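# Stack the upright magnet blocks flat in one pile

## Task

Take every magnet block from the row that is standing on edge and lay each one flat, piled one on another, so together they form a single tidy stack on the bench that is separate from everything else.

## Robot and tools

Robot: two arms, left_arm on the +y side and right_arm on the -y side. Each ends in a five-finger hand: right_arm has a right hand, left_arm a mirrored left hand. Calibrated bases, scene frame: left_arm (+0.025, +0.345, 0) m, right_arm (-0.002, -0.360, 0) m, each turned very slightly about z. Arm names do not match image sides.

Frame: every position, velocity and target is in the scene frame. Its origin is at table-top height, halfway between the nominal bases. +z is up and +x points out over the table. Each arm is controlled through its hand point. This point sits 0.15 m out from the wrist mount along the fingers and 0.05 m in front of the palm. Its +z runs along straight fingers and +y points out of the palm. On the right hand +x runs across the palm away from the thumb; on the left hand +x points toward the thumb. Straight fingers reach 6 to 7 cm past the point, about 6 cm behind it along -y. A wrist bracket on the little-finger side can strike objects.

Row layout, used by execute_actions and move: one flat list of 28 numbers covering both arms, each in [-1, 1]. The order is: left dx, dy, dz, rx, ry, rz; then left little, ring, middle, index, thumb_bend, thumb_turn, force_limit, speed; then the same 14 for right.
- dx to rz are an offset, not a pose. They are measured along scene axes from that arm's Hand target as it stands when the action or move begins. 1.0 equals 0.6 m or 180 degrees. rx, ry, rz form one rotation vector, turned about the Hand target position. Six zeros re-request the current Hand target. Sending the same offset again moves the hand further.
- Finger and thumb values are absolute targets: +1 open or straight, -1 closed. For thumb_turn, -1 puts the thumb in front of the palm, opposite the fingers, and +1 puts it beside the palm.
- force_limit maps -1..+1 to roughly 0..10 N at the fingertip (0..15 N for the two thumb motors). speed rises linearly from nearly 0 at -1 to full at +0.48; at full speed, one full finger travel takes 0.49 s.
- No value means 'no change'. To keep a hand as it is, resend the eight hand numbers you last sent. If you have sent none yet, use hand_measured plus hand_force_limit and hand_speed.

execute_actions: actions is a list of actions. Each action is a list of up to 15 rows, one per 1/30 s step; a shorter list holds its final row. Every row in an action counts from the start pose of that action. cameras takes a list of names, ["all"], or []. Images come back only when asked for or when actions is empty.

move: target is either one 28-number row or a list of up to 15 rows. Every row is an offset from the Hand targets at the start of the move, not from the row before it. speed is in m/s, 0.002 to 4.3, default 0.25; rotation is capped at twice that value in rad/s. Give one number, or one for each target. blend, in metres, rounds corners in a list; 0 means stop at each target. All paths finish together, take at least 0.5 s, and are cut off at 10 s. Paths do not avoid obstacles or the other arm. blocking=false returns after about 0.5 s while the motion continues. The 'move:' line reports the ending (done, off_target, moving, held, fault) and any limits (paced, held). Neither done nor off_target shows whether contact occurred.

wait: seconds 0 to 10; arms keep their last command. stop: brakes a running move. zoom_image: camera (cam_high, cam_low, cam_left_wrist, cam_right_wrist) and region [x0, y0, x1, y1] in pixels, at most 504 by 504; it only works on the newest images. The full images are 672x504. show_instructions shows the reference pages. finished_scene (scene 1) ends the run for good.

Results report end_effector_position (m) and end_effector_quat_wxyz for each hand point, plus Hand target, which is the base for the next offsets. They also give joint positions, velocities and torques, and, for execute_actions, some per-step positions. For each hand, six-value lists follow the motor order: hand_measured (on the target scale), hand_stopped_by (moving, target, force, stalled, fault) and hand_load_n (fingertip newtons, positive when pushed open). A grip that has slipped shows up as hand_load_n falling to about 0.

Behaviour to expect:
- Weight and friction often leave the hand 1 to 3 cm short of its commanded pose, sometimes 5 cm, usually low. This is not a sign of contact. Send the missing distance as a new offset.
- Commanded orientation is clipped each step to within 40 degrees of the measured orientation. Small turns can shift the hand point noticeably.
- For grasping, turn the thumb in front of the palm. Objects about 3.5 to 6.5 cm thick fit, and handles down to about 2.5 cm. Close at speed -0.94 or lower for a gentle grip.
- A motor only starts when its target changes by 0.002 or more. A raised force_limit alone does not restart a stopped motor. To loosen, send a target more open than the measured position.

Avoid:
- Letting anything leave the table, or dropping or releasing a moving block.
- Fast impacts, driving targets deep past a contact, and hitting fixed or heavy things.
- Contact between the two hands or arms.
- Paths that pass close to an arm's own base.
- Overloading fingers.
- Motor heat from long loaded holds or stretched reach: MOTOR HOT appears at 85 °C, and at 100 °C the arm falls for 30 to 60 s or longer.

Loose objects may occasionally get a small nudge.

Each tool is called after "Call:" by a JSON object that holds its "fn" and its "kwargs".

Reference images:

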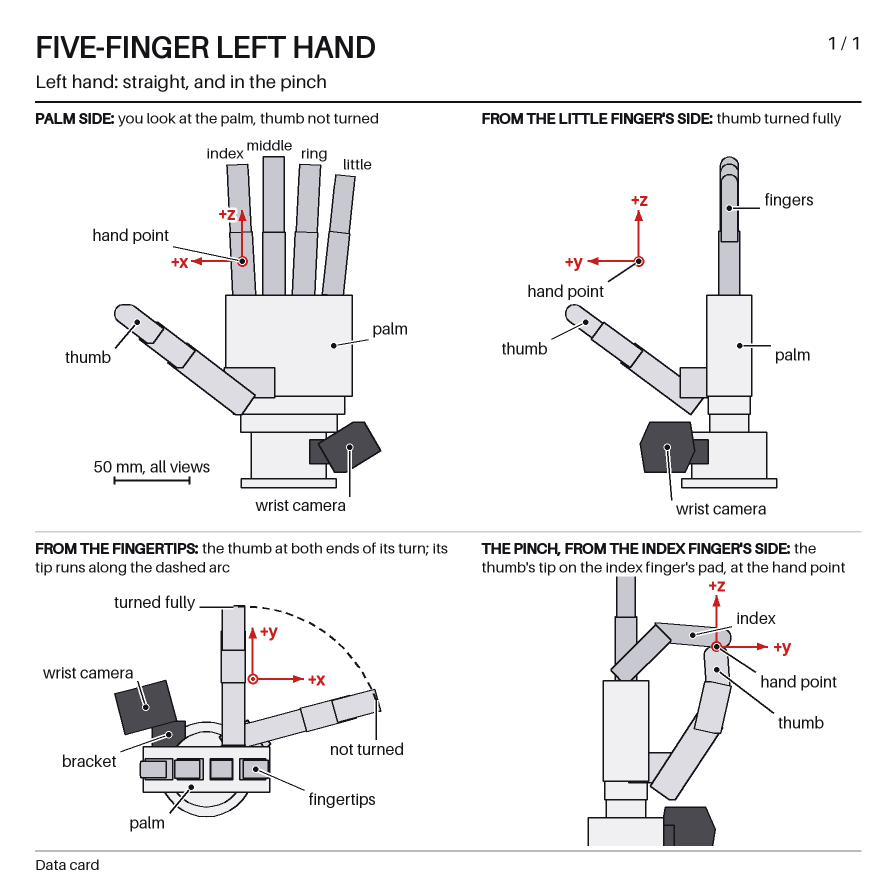

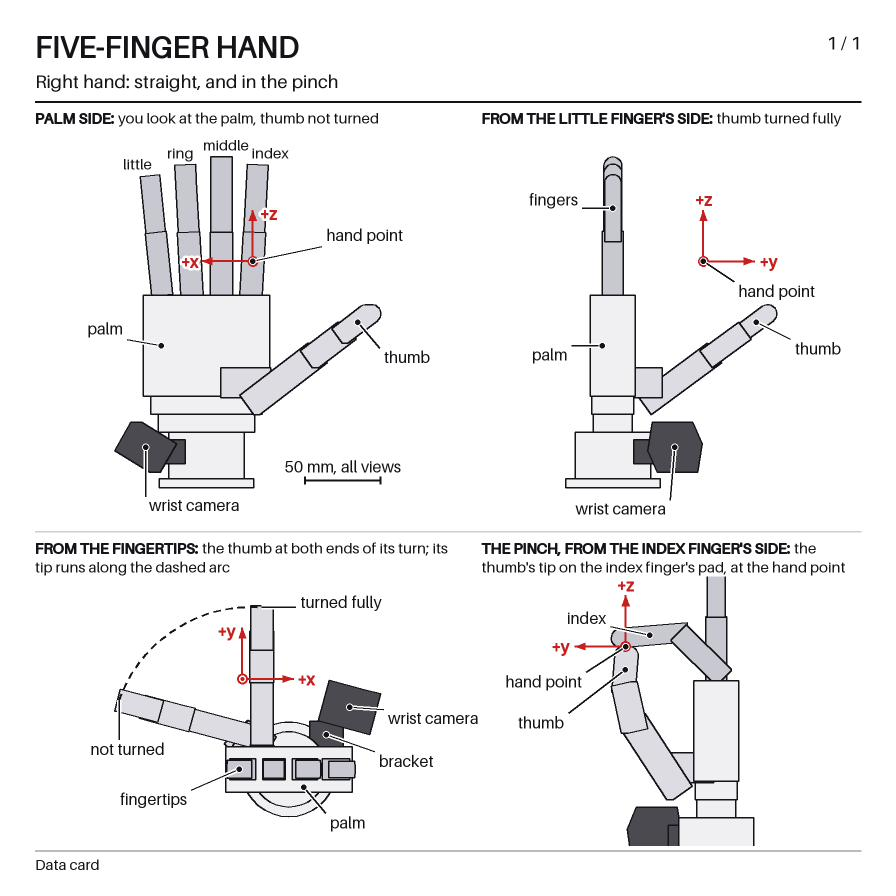

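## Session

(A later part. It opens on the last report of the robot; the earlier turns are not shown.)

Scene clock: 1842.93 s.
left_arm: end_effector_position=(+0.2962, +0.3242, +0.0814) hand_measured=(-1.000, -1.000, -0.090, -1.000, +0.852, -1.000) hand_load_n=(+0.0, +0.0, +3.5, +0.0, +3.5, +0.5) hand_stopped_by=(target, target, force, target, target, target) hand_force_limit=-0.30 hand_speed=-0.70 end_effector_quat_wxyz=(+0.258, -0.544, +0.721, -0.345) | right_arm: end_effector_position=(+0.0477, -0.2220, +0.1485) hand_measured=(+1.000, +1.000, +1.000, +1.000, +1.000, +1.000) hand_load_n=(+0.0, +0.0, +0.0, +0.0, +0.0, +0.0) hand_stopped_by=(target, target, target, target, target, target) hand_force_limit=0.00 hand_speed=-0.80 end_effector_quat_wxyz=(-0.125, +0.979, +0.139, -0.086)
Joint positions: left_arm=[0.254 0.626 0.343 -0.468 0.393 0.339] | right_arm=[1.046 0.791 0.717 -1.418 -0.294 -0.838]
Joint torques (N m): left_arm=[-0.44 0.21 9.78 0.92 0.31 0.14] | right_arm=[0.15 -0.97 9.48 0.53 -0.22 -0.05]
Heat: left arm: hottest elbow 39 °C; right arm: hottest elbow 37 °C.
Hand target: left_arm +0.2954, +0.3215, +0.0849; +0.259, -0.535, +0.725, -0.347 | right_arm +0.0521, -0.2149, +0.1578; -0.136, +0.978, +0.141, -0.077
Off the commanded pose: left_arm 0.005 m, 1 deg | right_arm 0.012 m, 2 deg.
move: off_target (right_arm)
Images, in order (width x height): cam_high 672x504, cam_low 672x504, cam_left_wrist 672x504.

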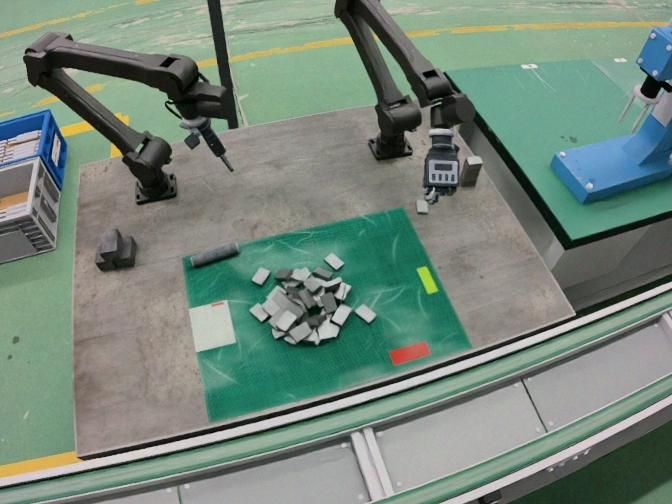

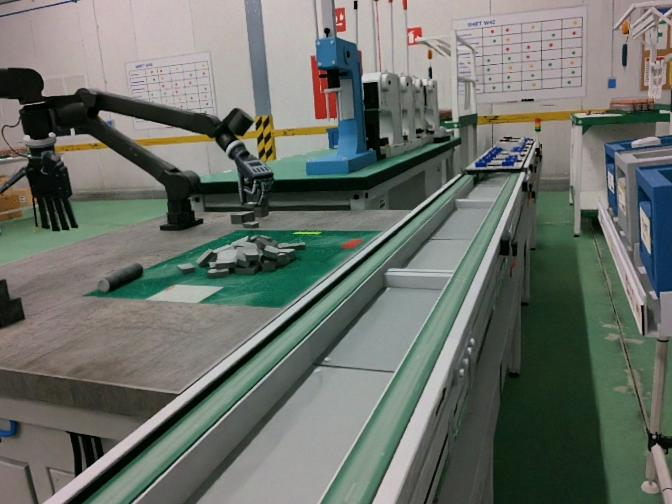

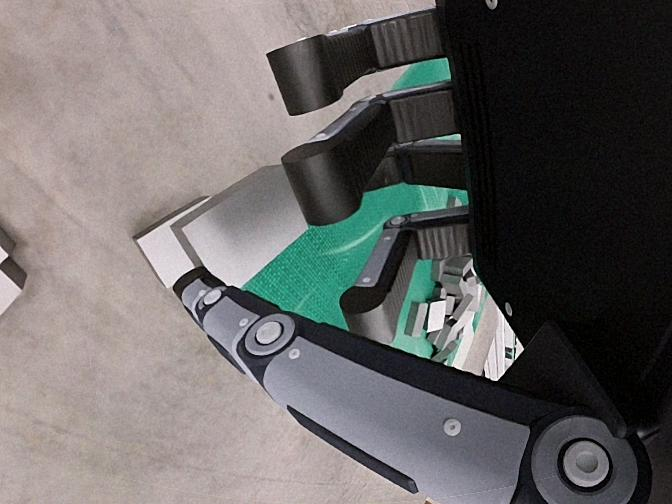

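Call:
{"fn": "move", "kwargs": {"target": [[-0.002,-0.0133,-0.0565,0,0,0,-1,-1,-0.5,-1,0.85,-1,-0.3,-0.7,0,0,0,0,0,0,1,1,1,1,1,1,0,-0.8]], "speed": 0.08, "cameras": ["cam_high","cam_low","cam_left_wrist"]}}

Call:
{"fn": "zoom_image", "kwargs": {"camera": "cam_left_wrist", "region": [50, 50, 400, 400]}}

Call:
{"fn": "zoom_image", "kwargs": {"camera": "cam_low", "region": [200, 150, 290, 240]}}

Call:
{"fn": "zoom_image", "kwargs": {"camera": "cam_high", "region": [385, 140, 475, 230]}}

Scene clock: 1905.00 s.
left_arm: end_effector_position=(+0.2879, +0.3154, +0.0476) hand_measured=(-1.000, -1.000, -0.090, -1.000, +0.852, -1.000) hand_load_n=(+0.0, +0.0, +3.5, +0.0, +3.5, +0.5) hand_stopped_by=(target, target, force, target, target, target) hand_force_limit=-0.30 hand_speed=-0.70 end_effector_quat_wxyz=(+0.253, -0.540, +0.727, -0.341) | right_arm: end_effector_position=(+0.0477, -0.2220, +0.1485) hand_measured=(+1.000, +1.000, +1.000, +1.000, +1.000, +1.000) hand_load_n=(+0.0, +0.0, +0.0, +0.0, -0.5, +0.0) hand_stopped_by=(target, target, target, target, target, target) hand_force_limit=0.00 hand_speed=-0.80 end_effector_quat_wxyz=(-0.125, +0.979, +0.139, -0.086)
Joint positions: left_arm=[0.212 0.647 0.26 -0.367 0.365 0.325] | right_arm=[1.046 0.791 0.717 -1.418 -0.294 -0.838]
Joint torques (N m): left_arm=[-0.56 2.08 9.48 2.29 0.15 0] | right_arm=[0.15 -0.97 9.47 0.54 -0.22 -0.06]
Heat: left arm: hottest elbow 41 °C; right arm: hottest elbow 37 °C.
Hand target: left_arm +0.2943, +0.3135, +0.0511; +0.259, -0.535, +0.725, -0.347 | right_arm +0.0521, -0.2149, +0.1578; -0.136, +0.978, +0.141, -0.077
Off the commanded pose: left_arm 0.007 m, 1 deg | right_arm 0.012 m, 2 deg.
move: off_target (right_arm)
Images, in order (width x height): cam_high 672x504, cam_low 672x504, cam_left_wrist 672x504.

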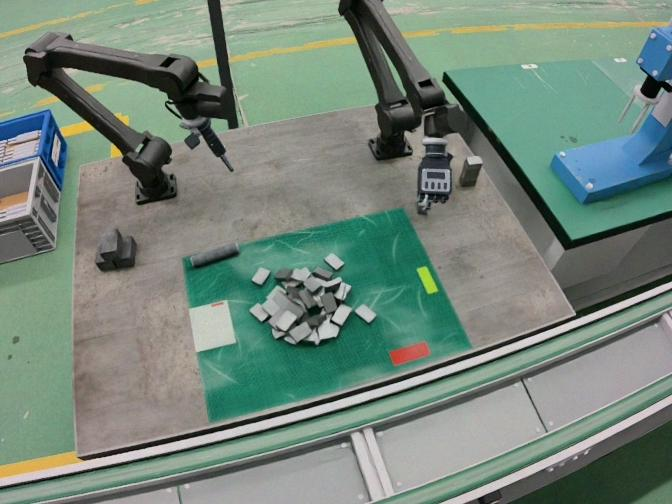

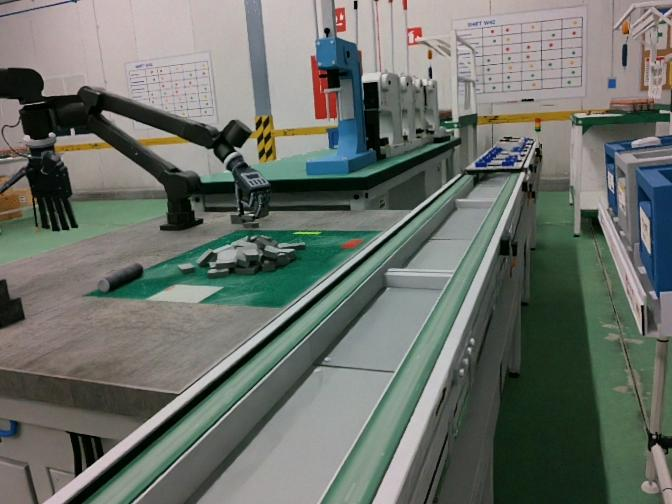

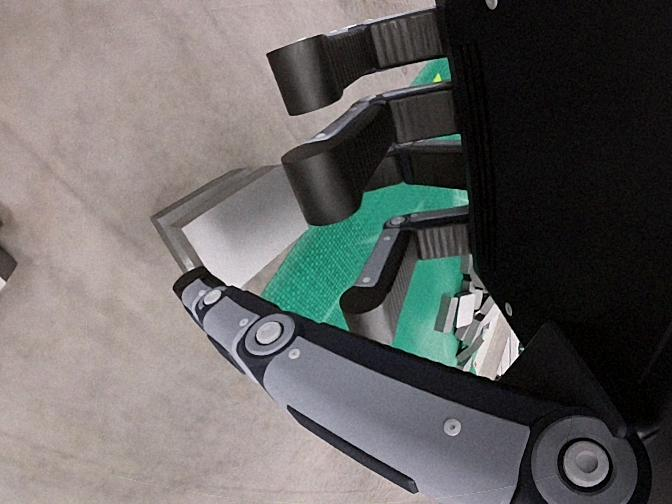

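Scaled by 1.440 from the camera's 672x504 image, which has a finer 960x720 frame.

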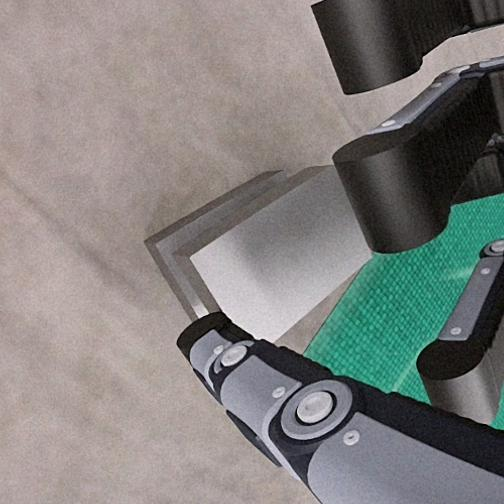

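Scaled by 5.600 from the camera's 672x504 image, which has a finer 960x720 frame.

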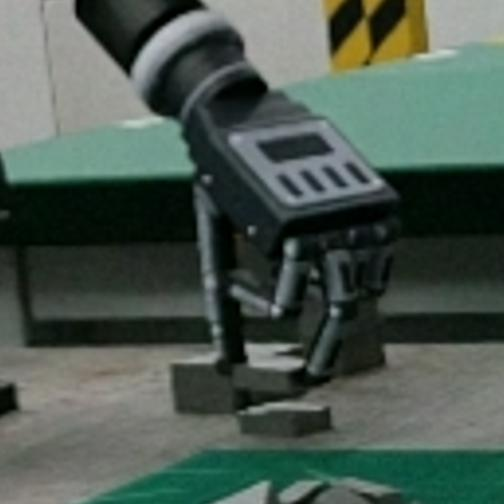

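Scaled by 5.600 from the camera's 672x504 image, which has a finer 960x720 frame.

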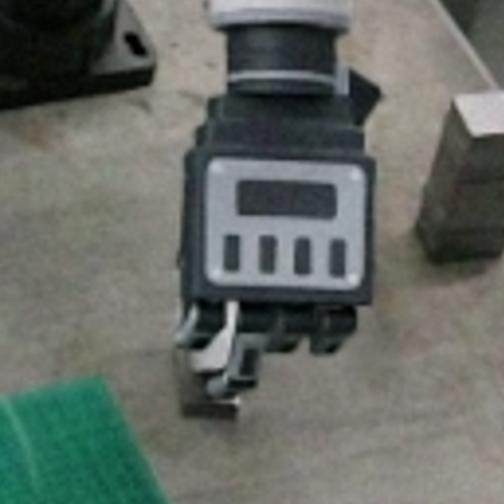

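Call:
{"fn": "execute_actions", "kwargs": {"actions": [], "cameras": ["all"]}}

Scene clock: 1940.80 s.
left_arm: end_effector_position=(+0.2879, +0.3154, +0.0477) hand_measured=(-1.000, -1.000, -0.090, -1.000, +0.852, -1.000) hand_load_n=(+0.0, +0.0, +3.0, +0.0, +3.5, +0.5) hand_stopped_by=(target, target, force, target, target, target) hand_force_limit=-0.30 hand_speed=-0.70 end_effector_quat_wxyz=(+0.253, -0.540, +0.727, -0.341) | right_arm: end_effector_position=(+0.0477, -0.2220, +0.1485) hand_measured=(+1.000, +1.000, +1.000, +1.000, +1.000, +1.000) hand_load_n=(+0.0, +0.0, +0.0, +0.0, +0.0, +0.0) hand_stopped_by=(target, target, target, target, target, target) hand_force_limit=0.00 hand_speed=-0.80 end_effector_quat_wxyz=(-0.125, +0.979, +0.139, -0.086)
Joint positions: left_arm=[0.212 0.647 0.26 -0.367 0.365 0.324] | right_arm=[1.046 0.791 0.717 -1.418 -0.294 -0.838]
Joint velocities: within noise
Joint torques (N m): left_arm=[-0.5 2.02 9.5 2.32 0.15 -0.01] | right_arm=[0.15 -0.97 9.48 0.53 -0.22 -0.05]
Heat: left arm: hottest elbow 41 °C; right arm: hottest elbow 37 °C.
Hand target: left_arm +0.2943, +0.3135, +0.0512; +0.259, -0.535, +0.725, -0.347 | right_arm +0.0521, -0.2149, +0.1578; -0.136, +0.978, +0.141, -0.077
Off the commanded pose: left_arm 0.007 m, 1 deg | right_arm 0.012 m, 2 deg.

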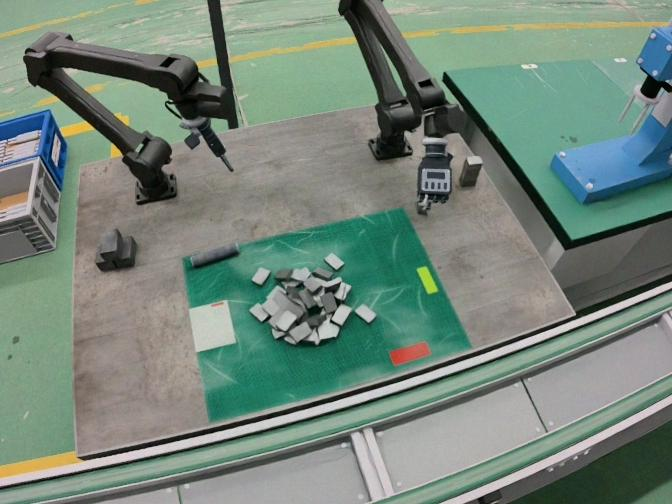

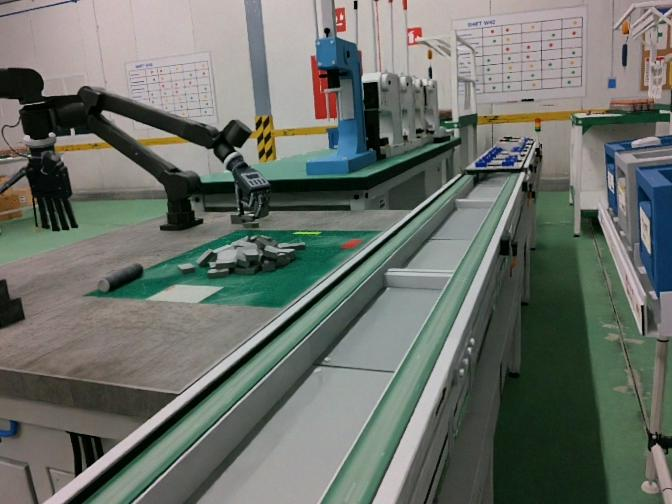

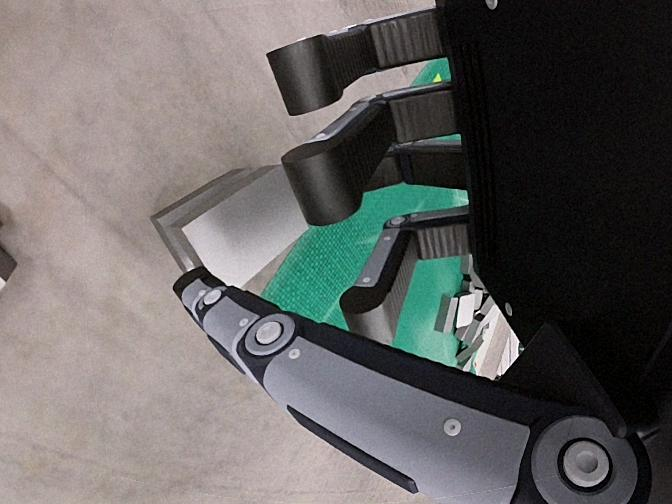

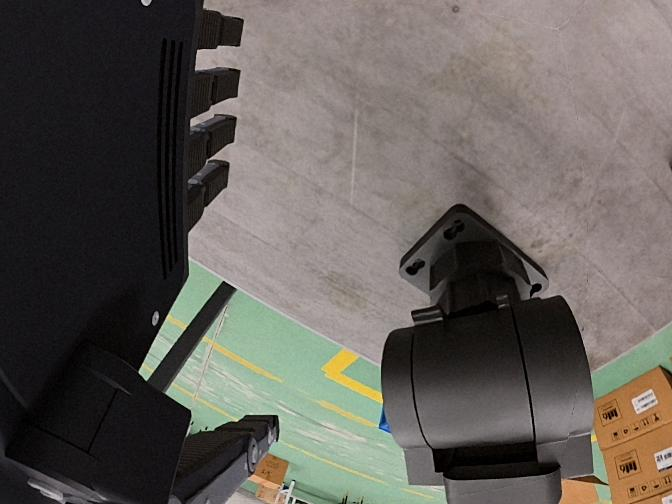

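Call:
{"fn": "zoom_image", "kwargs": {"camera": "cam_left_wrist", "region": [120, 140, 330, 320]}}

Call:
{"fn": "zoom_image", "kwargs": {"camera": "cam_high", "region": [380, 150, 500, 240]}}

Call:
{"fn": "zoom_image", "kwargs": {"camera": "cam_low", "region": [210, 160, 290, 240]}}

Scaled by 2.400 from the camera's 672x504 image, which has a finer 960x720 frame.

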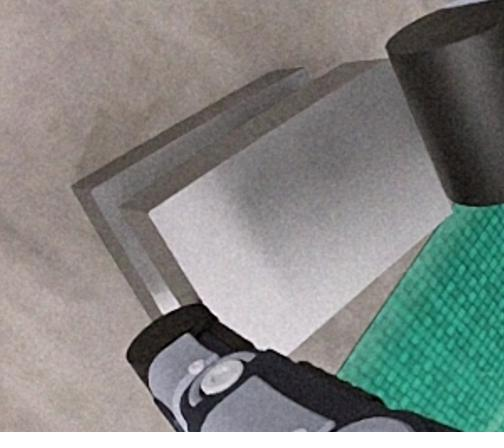

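Scaled by 4.200 from the camera's 672x504 image, which has a finer 960x720 frame.

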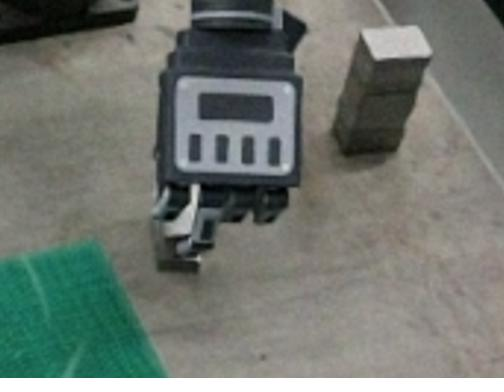

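Scaled by 6.300 from the camera's 672x504 image, which has a finer 960x720 frame.

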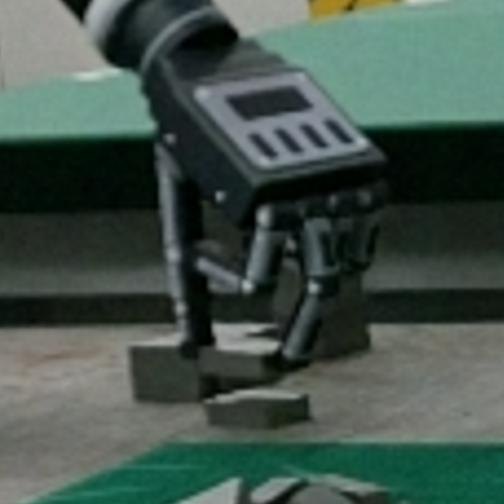

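Call:
{"fn": "zoom_image", "kwargs": {"camera": "cam_left_wrist", "region": [140, 155, 260, 275]}}

Scaled by 4.200 from the camera's 672x504 image, which has a finer 960x720 frame.

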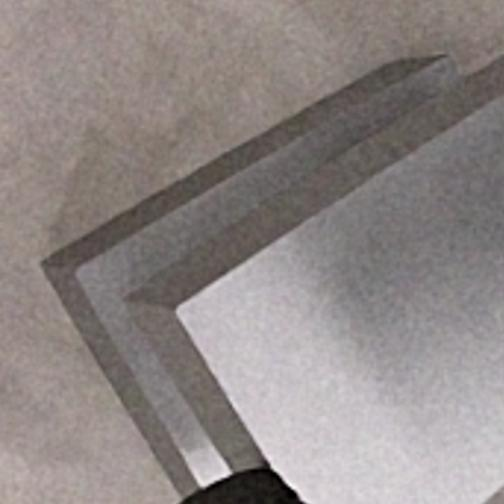

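Call:
{"fn": "move", "kwargs": {"target": [0, 0.004, -0.0125, 0, 0, -0.019, -1, -1, -0.5, -1, 0.85, -1, -0.3, -0.7, 0, 0, 0, 0, 0, 0, 1, 1, 1, 1, 1, 1, 0, -0.8], "speed": 0.03, "cameras": ["cam_left_wrist"]}}

Call:
{"fn": "zoom_image", "kwargs": {"camera": "cam_left_wrist", "region": [140, 155, 260, 275]}}

Scene clock: 2023.10 s.
left_arm: end_effector_position=(+0.2883, +0.3122, +0.0415) hand_measured=(-1.000, -1.000, -0.090, -1.000, +0.852, -1.000) hand_load_n=(+0.0, +0.0, +3.0, +0.0, +4.0, +0.5) hand_stopped_by=(target, target, force, target, target, target) hand_force_limit=-0.30 hand_speed=-0.70 end_effector_quat_wxyz=(+0.239, -0.517, +0.743, -0.352) | right_arm: end_effector_position=(+0.0477, -0.2220, +0.1485) hand_measured=(+1.000, +1.000, +1.000, +1.000, +1.000, +1.000) hand_load_n=(+0.0, +0.0, +0.0, +0.0, +0.0, +0.0) hand_stopped_by=(target, target, target, target, target, target) hand_force_limit=0.00 hand_speed=-0.80 end_effector_quat_wxyz=(-0.125, +0.979, +0.139, -0.086)
Joint positions: left_arm=[0.233 0.701 0.26 -0.34 0.434 0.382] | right_arm=[1.046 0.791 0.717 -1.418 -0.294 -0.838]
Joint torques (N m): left_arm=[1.08 1.67 9.11 2.24 0.37 0.13] | right_arm=[0.15 -0.91 9.46 0.54 -0.22 -0.05]
Heat: left arm: hottest elbow 41 °C; right arm: hottest elbow 37 °C.
Hand target: left_arm +0.2943, +0.3159, +0.0436; +0.249, -0.514, +0.741, -0.354 | right_arm +0.0521, -0.2149, +0.1578; -0.136, +0.978, +0.141, -0.077
Off the commanded pose: left_arm 0.007 m, 1 deg | right_arm 0.012 m, 2 deg.
move: off_target (right_arm)
Images, in order (width x height): cam_left_wrist 672x504.

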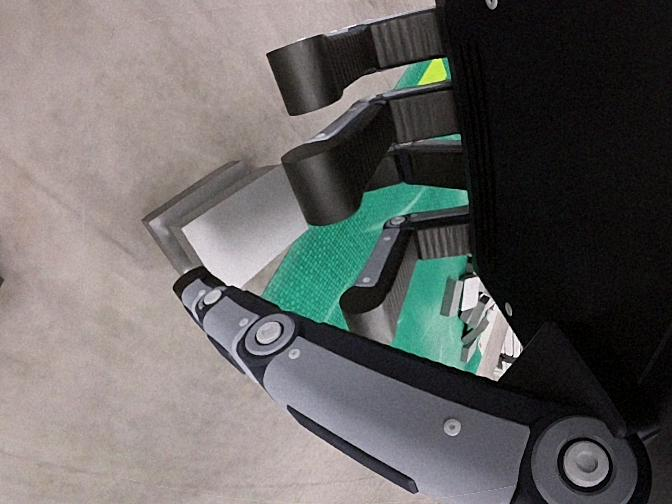

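Scaled by 4.200 from the camera's 672x504 image, which has a finer 960x720 frame.

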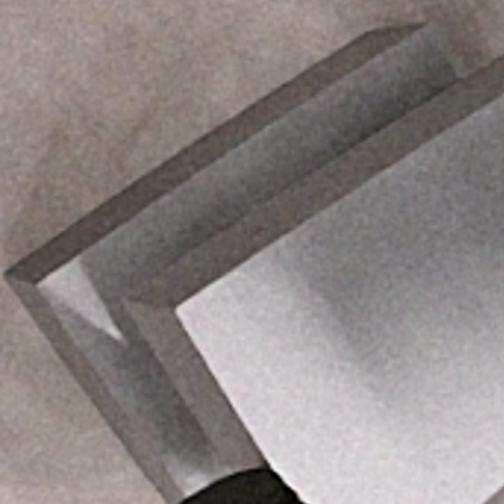

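Call:
{"fn": "move", "kwargs": {"target": [-0.007, 0.009, 0, 0, 0, 0.004, -1, -1, -0.5, -1, 0.85, -1, -0.3, -0.7, 0, 0, 0, 0, 0, 0, 1, 1, 1, 1, 1, 1, 0, -0.8], "speed": 0.03, "cameras": ["cam_left_wrist"]}}

Call:
{"fn": "zoom_image", "kwargs": {"camera": "cam_left_wrist", "region": [140, 155, 260, 275]}}

Scene clock: 2042.50 s.
left_arm: end_effector_position=(+0.2865, +0.3179, +0.0389) hand_measured=(-1.000, -1.000, -0.090, -1.000, +0.852, -1.000) hand_load_n=(+0.0, +0.0, +3.0, +0.5, +3.5, +0.5) hand_stopped_by=(target, target, force, target, target, target) hand_force_limit=-0.30 hand_speed=-0.70 end_effector_quat_wxyz=(+0.240, -0.522, +0.739, -0.350) | right_arm: end_effector_position=(+0.0477, -0.2220, +0.1485) hand_measured=(+1.000, +1.000, +1.000, +1.000, +1.000, +1.000) hand_load_n=(+0.0, +0.5, +0.0, +0.0, +0.0, +0.0) hand_stopped_by=(target, target, target, target, target, target) hand_force_limit=0.00 hand_speed=-0.80 end_effector_quat_wxyz=(-0.125, +0.979, +0.139, -0.086)
Joint positions: left_arm=[0.262 0.701 0.254 -0.34 0.446 0.395] | right_arm=[1.046 0.791 0.717 -1.418 -0.294 -0.838]
Joint torques (N m): left_arm=[1.03 0.15 9.14 1.52 0.37 0.14] | right_arm=[0.15 -0.91 9.47 0.54 -0.22 -0.05]
Heat: left arm: hottest elbow 41 °C; right arm: hottest elbow 37 °C.
Hand target: left_arm +0.2900, +0.3213, +0.0435; +0.251, -0.518, +0.737, -0.353 | right_arm +0.0521, -0.2149, +0.1578; -0.136, +0.978, +0.141, -0.077
Off the commanded pose: left_arm 0.007 m, 1 deg | right_arm 0.012 m, 2 deg.
move: off_target (right_arm)
Images, in order (width x height): cam_left_wrist 672x504.

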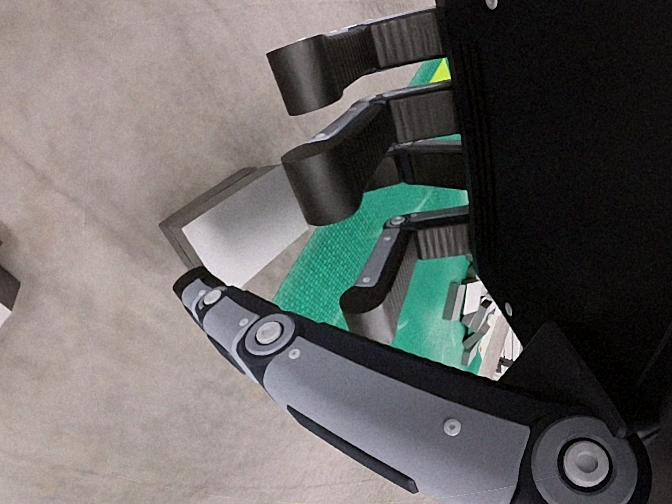

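Scaled by 4.200 from the camera's 672x504 image, which has a finer 960x720 frame.

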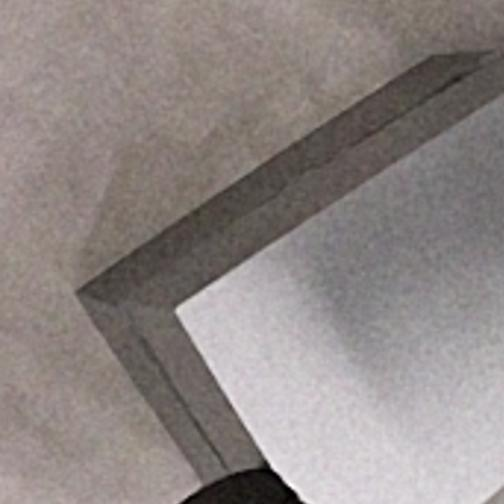

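Call:
{"fn": "move", "kwargs": {"target": [0, 0, -0.010, 0, 0, 0, -1, -1, -0.5, -1, 0.85, -1, -0.3, -0.7, 0, 0, 0, 0, 0, 0, 1, 1, 1, 1, 1, 1, 0, -0.8], "speed": 0.02, "cameras": ["cam_left_wrist"]}}

Call:
{"fn": "zoom_image", "kwargs": {"camera": "cam_left_wrist", "region": [140, 155, 260, 275]}}

Scene clock: 2050.83 s.
left_arm: end_effector_position=(+0.2843, +0.3174, +0.0350) hand_measured=(-1.000, -1.000, -0.090, -1.000, +0.852, -1.000) hand_load_n=(+0.0, +0.0, +3.0, +0.0, +4.0, +0.5) hand_stopped_by=(target, target, force, target, target, target) hand_force_limit=-0.30 hand_speed=-0.70 end_effector_quat_wxyz=(+0.239, -0.522, +0.740, -0.350) | right_arm: end_effector_position=(+0.0477, -0.2220, +0.1485) hand_measured=(+1.000, +1.000, +1.000, +1.000, +1.000, +1.000) hand_load_n=(+0.0, +0.0, -0.5, +0.0, +0.0, +0.0) hand_stopped_by=(target, target, target, target, target, target) hand_force_limit=0.00 hand_speed=-0.80 end_effector_quat_wxyz=(-0.125, +0.979, +0.139, -0.086)
Joint positions: left_arm=[0.263 0.701 0.243 -0.331 0.447 0.396] | right_arm=[1.046 0.791 0.717 -1.418 -0.294 -0.838]
Joint torques (N m): left_arm=[0.97 1.44 8.94 2.19 0.34 0.14] | right_arm=[0.15 -0.85 9.46 0.55 -0.21 -0.05]
Heat: left arm: hottest elbow 41 °C; right arm: hottest elbow 37 °C.
Hand target: left_arm +0.2899, +0.3213, +0.0375; +0.251, -0.518, +0.738, -0.353 | right_arm +0.0521, -0.2149, +0.1578; -0.136, +0.978, +0.141, -0.077
Off the commanded pose: left_arm 0.007 m, 1 deg | right_arm 0.012 m, 2 deg.
move: off_target (right_arm)
Images, in order (width x height): cam_left_wrist 672x504.

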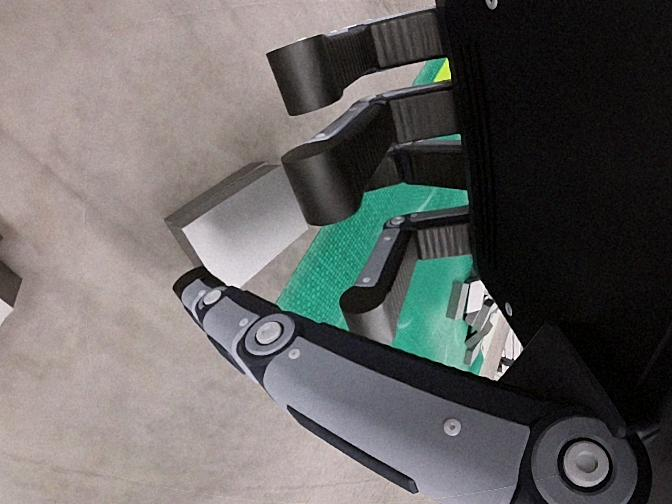

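Scaled by 4.200 from the camera's 672x504 image, which has a finer 960x720 frame.

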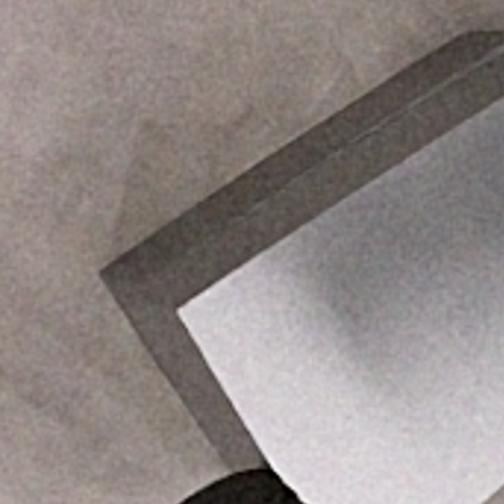

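Call:
{"fn": "move", "kwargs": {"target": [0, 0, 0, 0, 0, 0, -1, -1, 0.1, -1, 0.85, -1, -0.3, -0.8, 0, 0, 0, 0, 0, 0, 1, 1, 1, 1, 1, 1, 0, -0.8], "speed": 0.02, "cameras": ["cam_left_wrist"]}}

Call:
{"fn": "zoom_image", "kwargs": {"camera": "cam_left_wrist", "region": [130, 130, 340, 310]}}

Scene clock: 2063.77 s.
left_arm: end_effector_position=(+0.2845, +0.3174, +0.0351) hand_measured=(-1.000, -1.000, +0.100, -1.000, +0.850, -1.000) hand_load_n=(+0.0, +0.0, +0.0, +0.0, +0.5, +0.0) hand_stopped_by=(target, target, target, target, target, target) hand_force_limit=-0.30 hand_speed=-0.80 end_effector_quat_wxyz=(+0.240, -0.522, +0.740, -0.350) | right_arm: end_effector_position=(+0.0477, -0.2220, +0.1485) hand_measured=(+1.000, +1.000, +1.000, +1.000, +1.000, +1.000) hand_load_n=(+0.0, +0.0, +0.0, +0.0, +0.0, +0.0) hand_stopped_by=(target, target, target, target, target, target) hand_force_limit=0.00 hand_speed=-0.80 end_effector_quat_wxyz=(-0.125, +0.979, +0.139, -0.086)
Joint positions: left_arm=[0.263 0.701 0.243 -0.331 0.447 0.396] | right_arm=[1.046 0.791 0.717 -1.418 -0.294 -0.838]
Joint torques (N m): left_arm=[1.08 1.38 8.94 2.14 0.34 0.14] | right_arm=[0.03 -0.97 9.48 0.51 -0.22 -0.06]
Heat: left arm: hottest elbow 41 °C; right arm: hottest elbow 37 °C.
Hand target: left_arm +0.2900, +0.3213, +0.0375; +0.251, -0.518, +0.738, -0.353 | right_arm +0.0521, -0.2149, +0.1578; -0.136, +0.978, +0.141, -0.077
Off the commanded pose: left_arm 0.007 m, 1 deg | right_arm 0.012 m, 2 deg.
move: off_target (right_arm)
Images, in order (width x height): cam_left_wrist 672x504.

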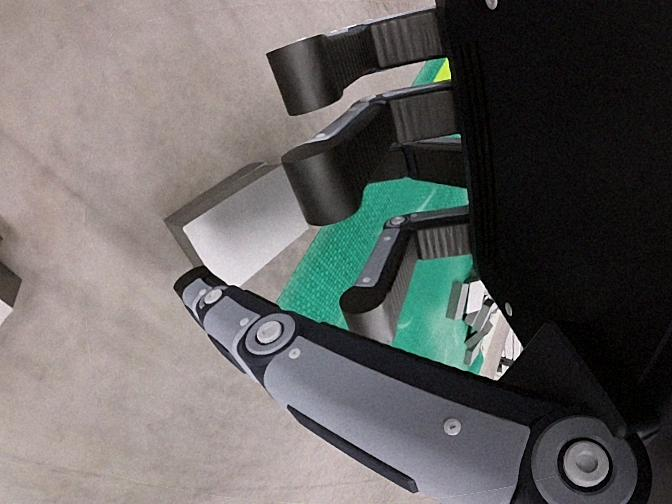

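Scaled by 2.400 from the camera's 672x504 image, which has a finer 960x720 frame.

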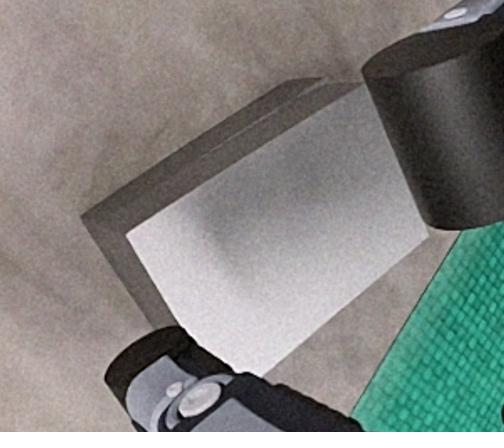

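Call:
{"fn": "move", "kwargs": {"target": [-0.005, 0, 0.04, 0, 0, 0, -1, -1, 0.2, -1, 0.85, -1, -0.3, -0.8, 0, 0, 0, 0, 0, 0, 1, 1, 1, 1, 1, 1, 0, -0.8], "speed": 0.03, "cameras": ["cam_left_wrist"]}}

Scene clock: 2074.53 s.
left_arm: end_effector_position=(+0.2727, +0.3145, +0.0375) hand_measured=(-1.000, -1.000, +0.200, -1.000, +0.850, -1.000) hand_load_n=(+0.0, +0.0, +0.0, +0.5, +0.0, +0.0) hand_stopped_by=(target, target, target, target, target, target) hand_force_limit=-0.30 hand_speed=-0.80 end_effector_quat_wxyz=(+0.230, -0.526, +0.741, -0.347) | right_arm: end_effector_position=(+0.0477, -0.2220, +0.1485) hand_measured=(+1.000, +1.000, +1.000, +1.000, +1.000, +1.000) hand_load_n=(+0.0, +0.0, +0.0, +0.0, +0.0, +0.0) hand_stopped_by=(target, target, target, target, target, target) hand_force_limit=0.00 hand_speed=-0.80 end_effector_quat_wxyz=(-0.125, +0.979, +0.139, -0.086)
Joint positions: left_arm=[0.263 0.646 0.243 -0.408 0.447 0.396] | right_arm=[1.046 0.791 0.717 -1.418 -0.294 -0.838]
Joint torques (N m): left_arm=[1.03 0.97 13.18 0.81 0.33 0.13] | right_arm=[0.21 -0.97 9.46 0.51 -0.22 -0.05]
Heat: left arm: hottest elbow 41 °C; right arm: hottest elbow 37 °C.
Hand target: left_arm +0.2870, +0.3213, +0.0615; +0.251, -0.518, +0.738, -0.353 | right_arm +0.0521, -0.2149, +0.1578; -0.136, +0.978, +0.141, -0.077
Off the commanded pose: left_arm 0.029 m, 3 deg | right_arm 0.012 m, 2 deg.
move: off_target (left_arm, right_arm)
Images, in order (width x height): cam_left_wrist 672x504.

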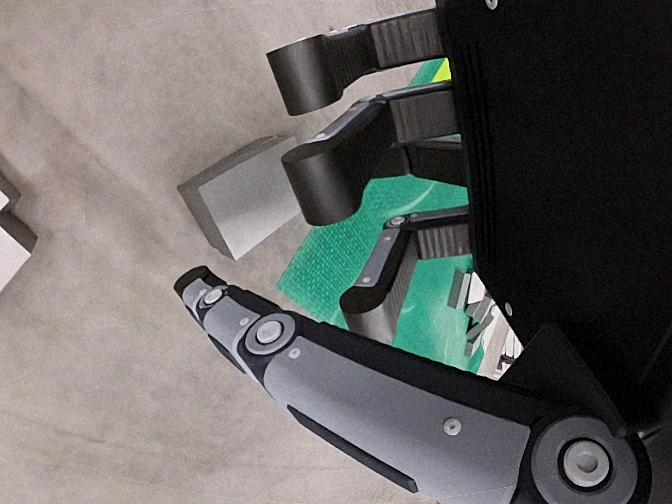

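Call:
{"fn": "move", "kwargs": {"target": [0.02, 0, 0.05, 0, 0, 0, -1, -1, 0.35, -1, 0.85, -1, -0.3, -0.7, 0, 0, 0, 0, 0, 0, 1, 1, 1, 1, 1, 1, 0, -0.8], "speed": 0.05, "cameras": ["cam_left_wrist"]}}

Scene clock: 2086.87 s.
left_arm: end_effector_position=(+0.2860, +0.3187, +0.0682) hand_measured=(-1.000, -1.000, +0.350, -1.000, +0.850, -1.000) hand_load_n=(+0.0, +0.0, +0.0, +0.0, +0.0, +0.0) hand_stopped_by=(target, target, target, target, target, target) hand_force_limit=-0.30 hand_speed=-0.70 end_effector_quat_wxyz=(+0.236, -0.525, +0.740, -0.347) | right_arm: end_effector_position=(+0.0477, -0.2220, +0.1485) hand_measured=(+1.000, +1.000, +1.000, +1.000, +1.000, +1.000) hand_load_n=(+0.0, +0.0, +0.0, +0.0, +0.0, +0.0) hand_stopped_by=(target, target, target, target, target, target) hand_force_limit=0.00 hand_speed=-0.80 end_effector_quat_wxyz=(-0.125, +0.979, +0.139, -0.086)
Joint positions: left_arm=[0.263 0.646 0.326 -0.481 0.443 0.396] | right_arm=[1.046 0.791 0.717 -1.418 -0.294 -0.838]
Joint torques (N m): left_arm=[0.03 1.08 13.57 0.77 0.19 0.05] | right_arm=[0.15 -0.97 9.47 0.53 -0.22 -0.05]
Heat: left arm: hottest elbow 42 °C; right arm: hottest elbow 37 °C.
Hand target: left_arm +0.2990, +0.3213, +0.0915; +0.251, -0.518, +0.738, -0.353 | right_arm +0.0521, -0.2149, +0.1578; -0.136, +0.978, +0.141, -0.077
Off the commanded pose: left_arm 0.027 m, 2 deg | right_arm 0.012 m, 2 deg.
move: off_target (left_arm, right_arm)
Images, in order (width x height): cam_left_wrist 672x504.

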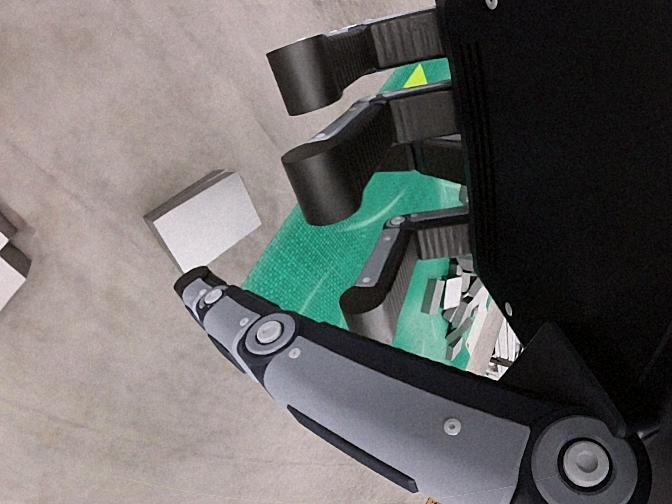

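Call:
{"fn": "zoom_image", "kwargs": {"camera": "cam_left_wrist", "region": [120, 150, 280, 290]}}

Scaled by 3.150 from the camera's 672x504 image, which has a finer 960x720 frame.

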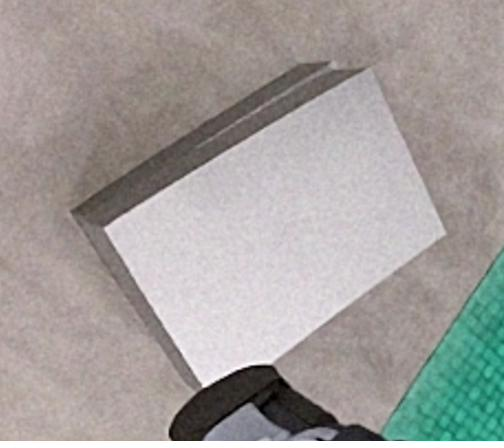

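Call:
{"fn": "move", "kwargs": {"target": [[0, 0, 0.07, 0, 0, 0.03, -1, -1, 0.2, -1, 0.85, -1, -0.3, -0.7, 0, 0, 0, 0, 0, 0, 1, 1, 1, 1, 1, 1, 0, -0.8], [-0.09, 0.055, 0.07, 0, 0, 0.1, -1, -1, 0.2, -1, 0.85, -1, -0.3, -0.7, 0, 0, 0, 0, 0, 0, 1, 1, 1, 1, 1, 1, 0, -0.8]], "speed": 0.1, "blend": [0.01, 0], "cameras": ["cam_left_wrist", "cam_high"]}}

Scene clock: 2111.47 s.
left_arm: end_effector_position=(+0.2456, +0.3524, +0.1261) hand_measured=(-1.000, -1.000, +0.200, -1.000, +0.850, -1.000) hand_load_n=(+0.0, +0.0, +0.0, +0.0, +0.0, +0.0) hand_stopped_by=(target, target, target, target, target, target) hand_force_limit=-0.30 hand_speed=-0.70 end_effector_quat_wxyz=(-0.297, +0.627, -0.651, +0.308) | right_arm: end_effector_position=(+0.0477, -0.2220, +0.1485) hand_measured=(+1.000, +1.000, +1.000, +1.000, +1.000, +1.000) hand_load_n=(+0.0, +0.0, +0.0, +0.0, +0.0, +0.0) hand_stopped_by=(target, target, target, target, target, target) hand_force_limit=0.00 hand_speed=-0.80 end_effector_quat_wxyz=(-0.125, +0.979, +0.139, -0.086)
Joint positions: left_arm=[0.39 0.308 0.4 -0.82 0.31 0.266] | right_arm=[1.046 0.791 0.717 -1.418 -0.294 -0.838]
Joint torques (N m): left_arm=[0.97 2.96 11 0.94 0.26 0.09] | right_arm=[0.15 -0.97 9.47 0.51 -0.22 -0.05]
Heat: left arm: hottest elbow 43 °C; right arm: hottest elbow 37 °C.
Hand target: left_arm +0.2450, +0.3542, +0.1336; -0.303, +0.627, -0.647, +0.309 | right_arm +0.0521, -0.2149, +0.1578; -0.136, +0.978, +0.141, -0.077
Off the commanded pose: left_arm 0.008 m, 1 deg | right_arm 0.012 m, 2 deg.
move: off_target (right_arm)
Images, in order (width x height): cam_high 672x504, cam_left_wrist 672x504.

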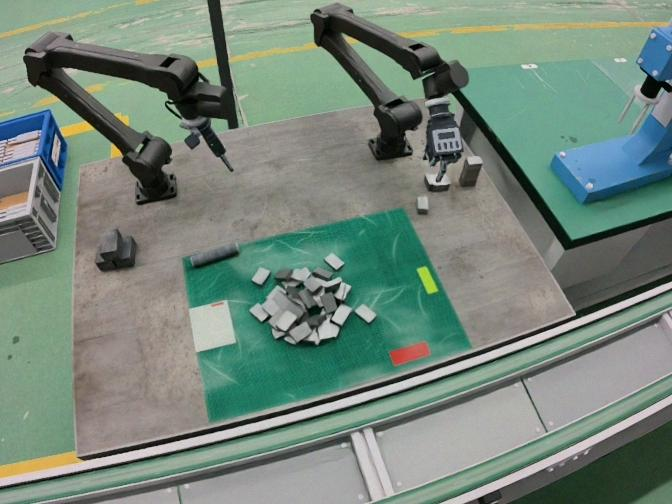

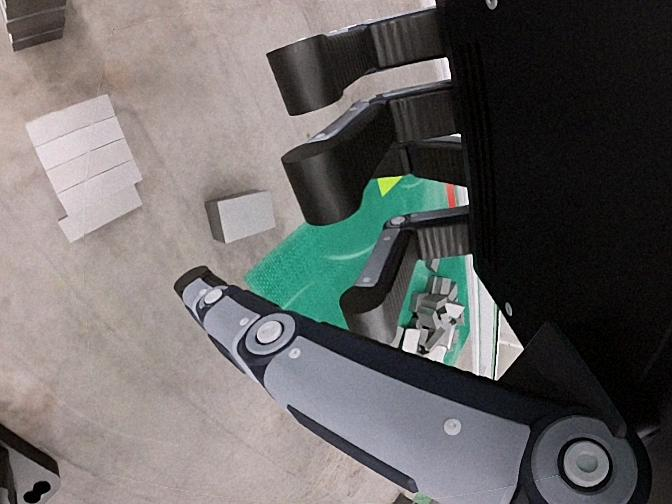

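Call:
{"fn": "zoom_image", "kwargs": {"camera": "cam_left_wrist", "region": [0, 80, 290, 290]}}

Call:
{"fn": "zoom_image", "kwargs": {"camera": "cam_high", "region": [390, 150, 500, 230]}}

Scaled by 1.738 from the camera's 672x504 image, which has a finer 960x720 frame.

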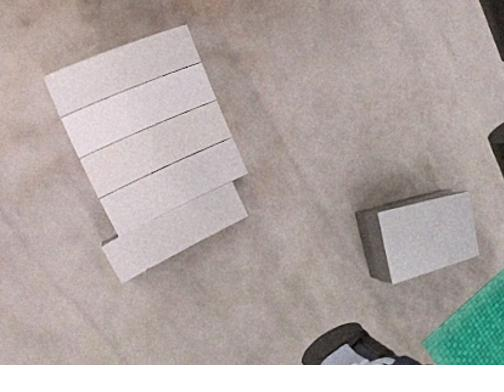

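Scaled by 4.582 from the camera's 672x504 image, which has a finer 960x720 frame.

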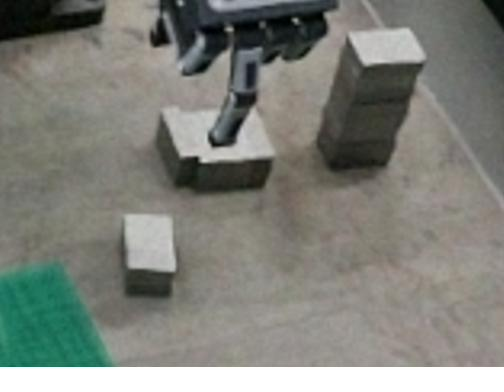

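Call:
{"fn": "move", "kwargs": {"target": [[-0.055, 0.013, -0.06, 0, 0, 0.0167, -1, -1, 0.2, -1, 0.85, -1, -0.3, -0.7, 0, 0, 0, 0, 0, 0, 1, 1, 1, 1, 1, 1, 0, -0.8], [-0.055, 0.013, -0.09, 0, 0, 0.0167, -1, -1, 0.2, -1, 0.85, -1, -0.3, -0.7, 0, 0, 0, 0, 0, 0, 1, 1, 1, 1, 1, 1, 0, -0.8]], "speed": 0.08, "blend": [0.01, 0], "cameras": ["cam_left_wrist", "cam_high"]}}

Call:
{"fn": "zoom_image", "kwargs": {"camera": "cam_left_wrist", "region": [60, 120, 380, 340]}}

Call:
{"fn": "zoom_image", "kwargs": {"camera": "cam_high", "region": [390, 150, 500, 230]}}

Scene clock: 2175.63 s.
left_arm: end_effector_position=(+0.2134, +0.3607, +0.0791) hand_measured=(-1.000, -1.000, +0.200, -1.000, +0.850, -1.000) hand_load_n=(+0.0, +0.0, +0.0, +0.0, +0.0, +0.0) hand_stopped_by=(target, target, target, target, target, target) hand_force_limit=-0.30 hand_speed=-0.70 end_effector_quat_wxyz=(-0.307, +0.645, -0.631, +0.303) | right_arm: end_effector_position=(+0.0477, -0.2220, +0.1485) hand_measured=(+1.000, +1.000, +1.000, +1.000, +1.000, +1.000) hand_load_n=(+0.0, +0.0, +0.0, +0.0, +0.0, +0.0) hand_stopped_by=(target, target, target, target, target, target) hand_force_limit=0.00 hand_speed=-0.80 end_effector_quat_wxyz=(-0.125, +0.979, +0.139, -0.086)
Joint positions: left_arm=[0.563 0.121 0.265 -0.893 0.399 0.344] | right_arm=[1.046 0.791 0.717 -1.418 -0.294 -0.838]
Joint torques (N m): left_arm=[1.03 4.25 9.73 1.02 0.3 0.15] | right_arm=[0.15 -0.97 9.44 0.53 -0.22 -0.06]
Heat: left arm: hottest elbow 43 °C; right arm: hottest elbow 38 °C.
Hand target: left_arm +0.2121, +0.3621, +0.0795; -0.311, +0.644, -0.631, +0.301 | right_arm +0.0521, -0.2149, +0.1578; -0.136, +0.978, +0.141, -0.077
Off the commanded pose: left_arm 0.002 m, 0 deg | right_arm 0.012 m, 2 deg.
move: off_target (right_arm); blend cut to 0.009 m at target 1
Images, in order (width x height): cam_high 672x504, cam_left_wrist 672x504.

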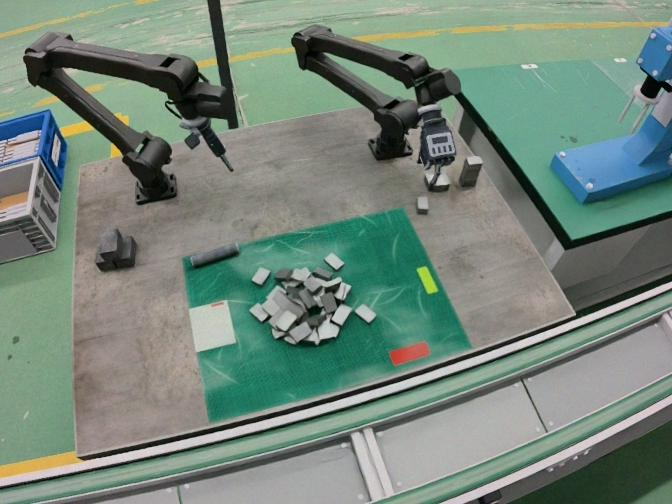

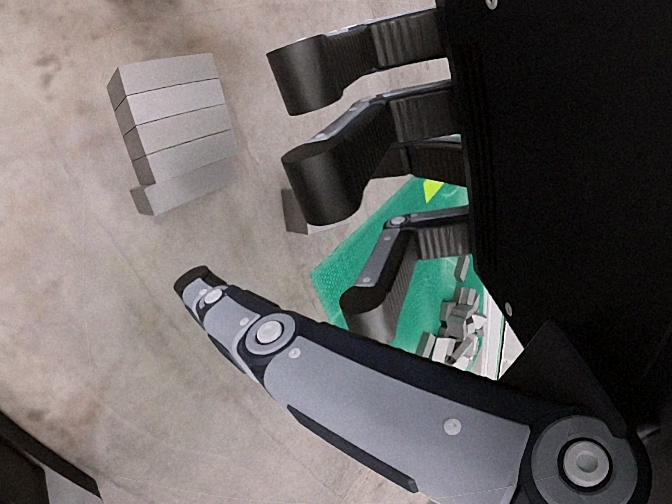

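Scaled by 1.575 from the camera's 672x504 image, which has a finer 960x720 frame.

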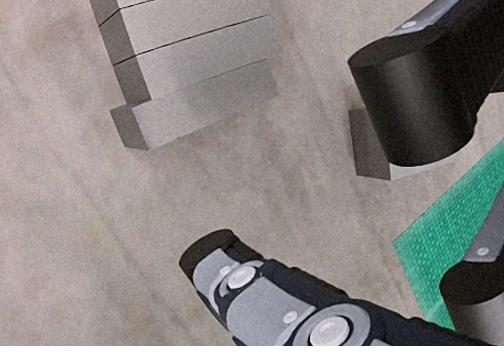

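Scaled by 4.582 from the camera's 672x504 image, which has a finer 960x720 frame.

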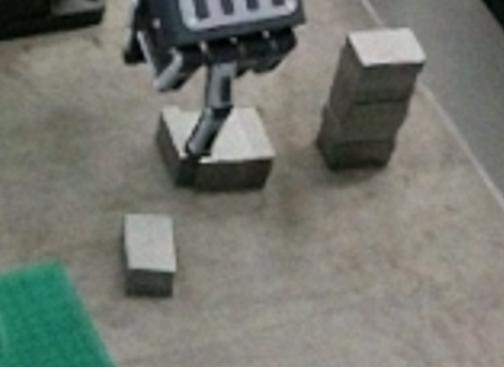

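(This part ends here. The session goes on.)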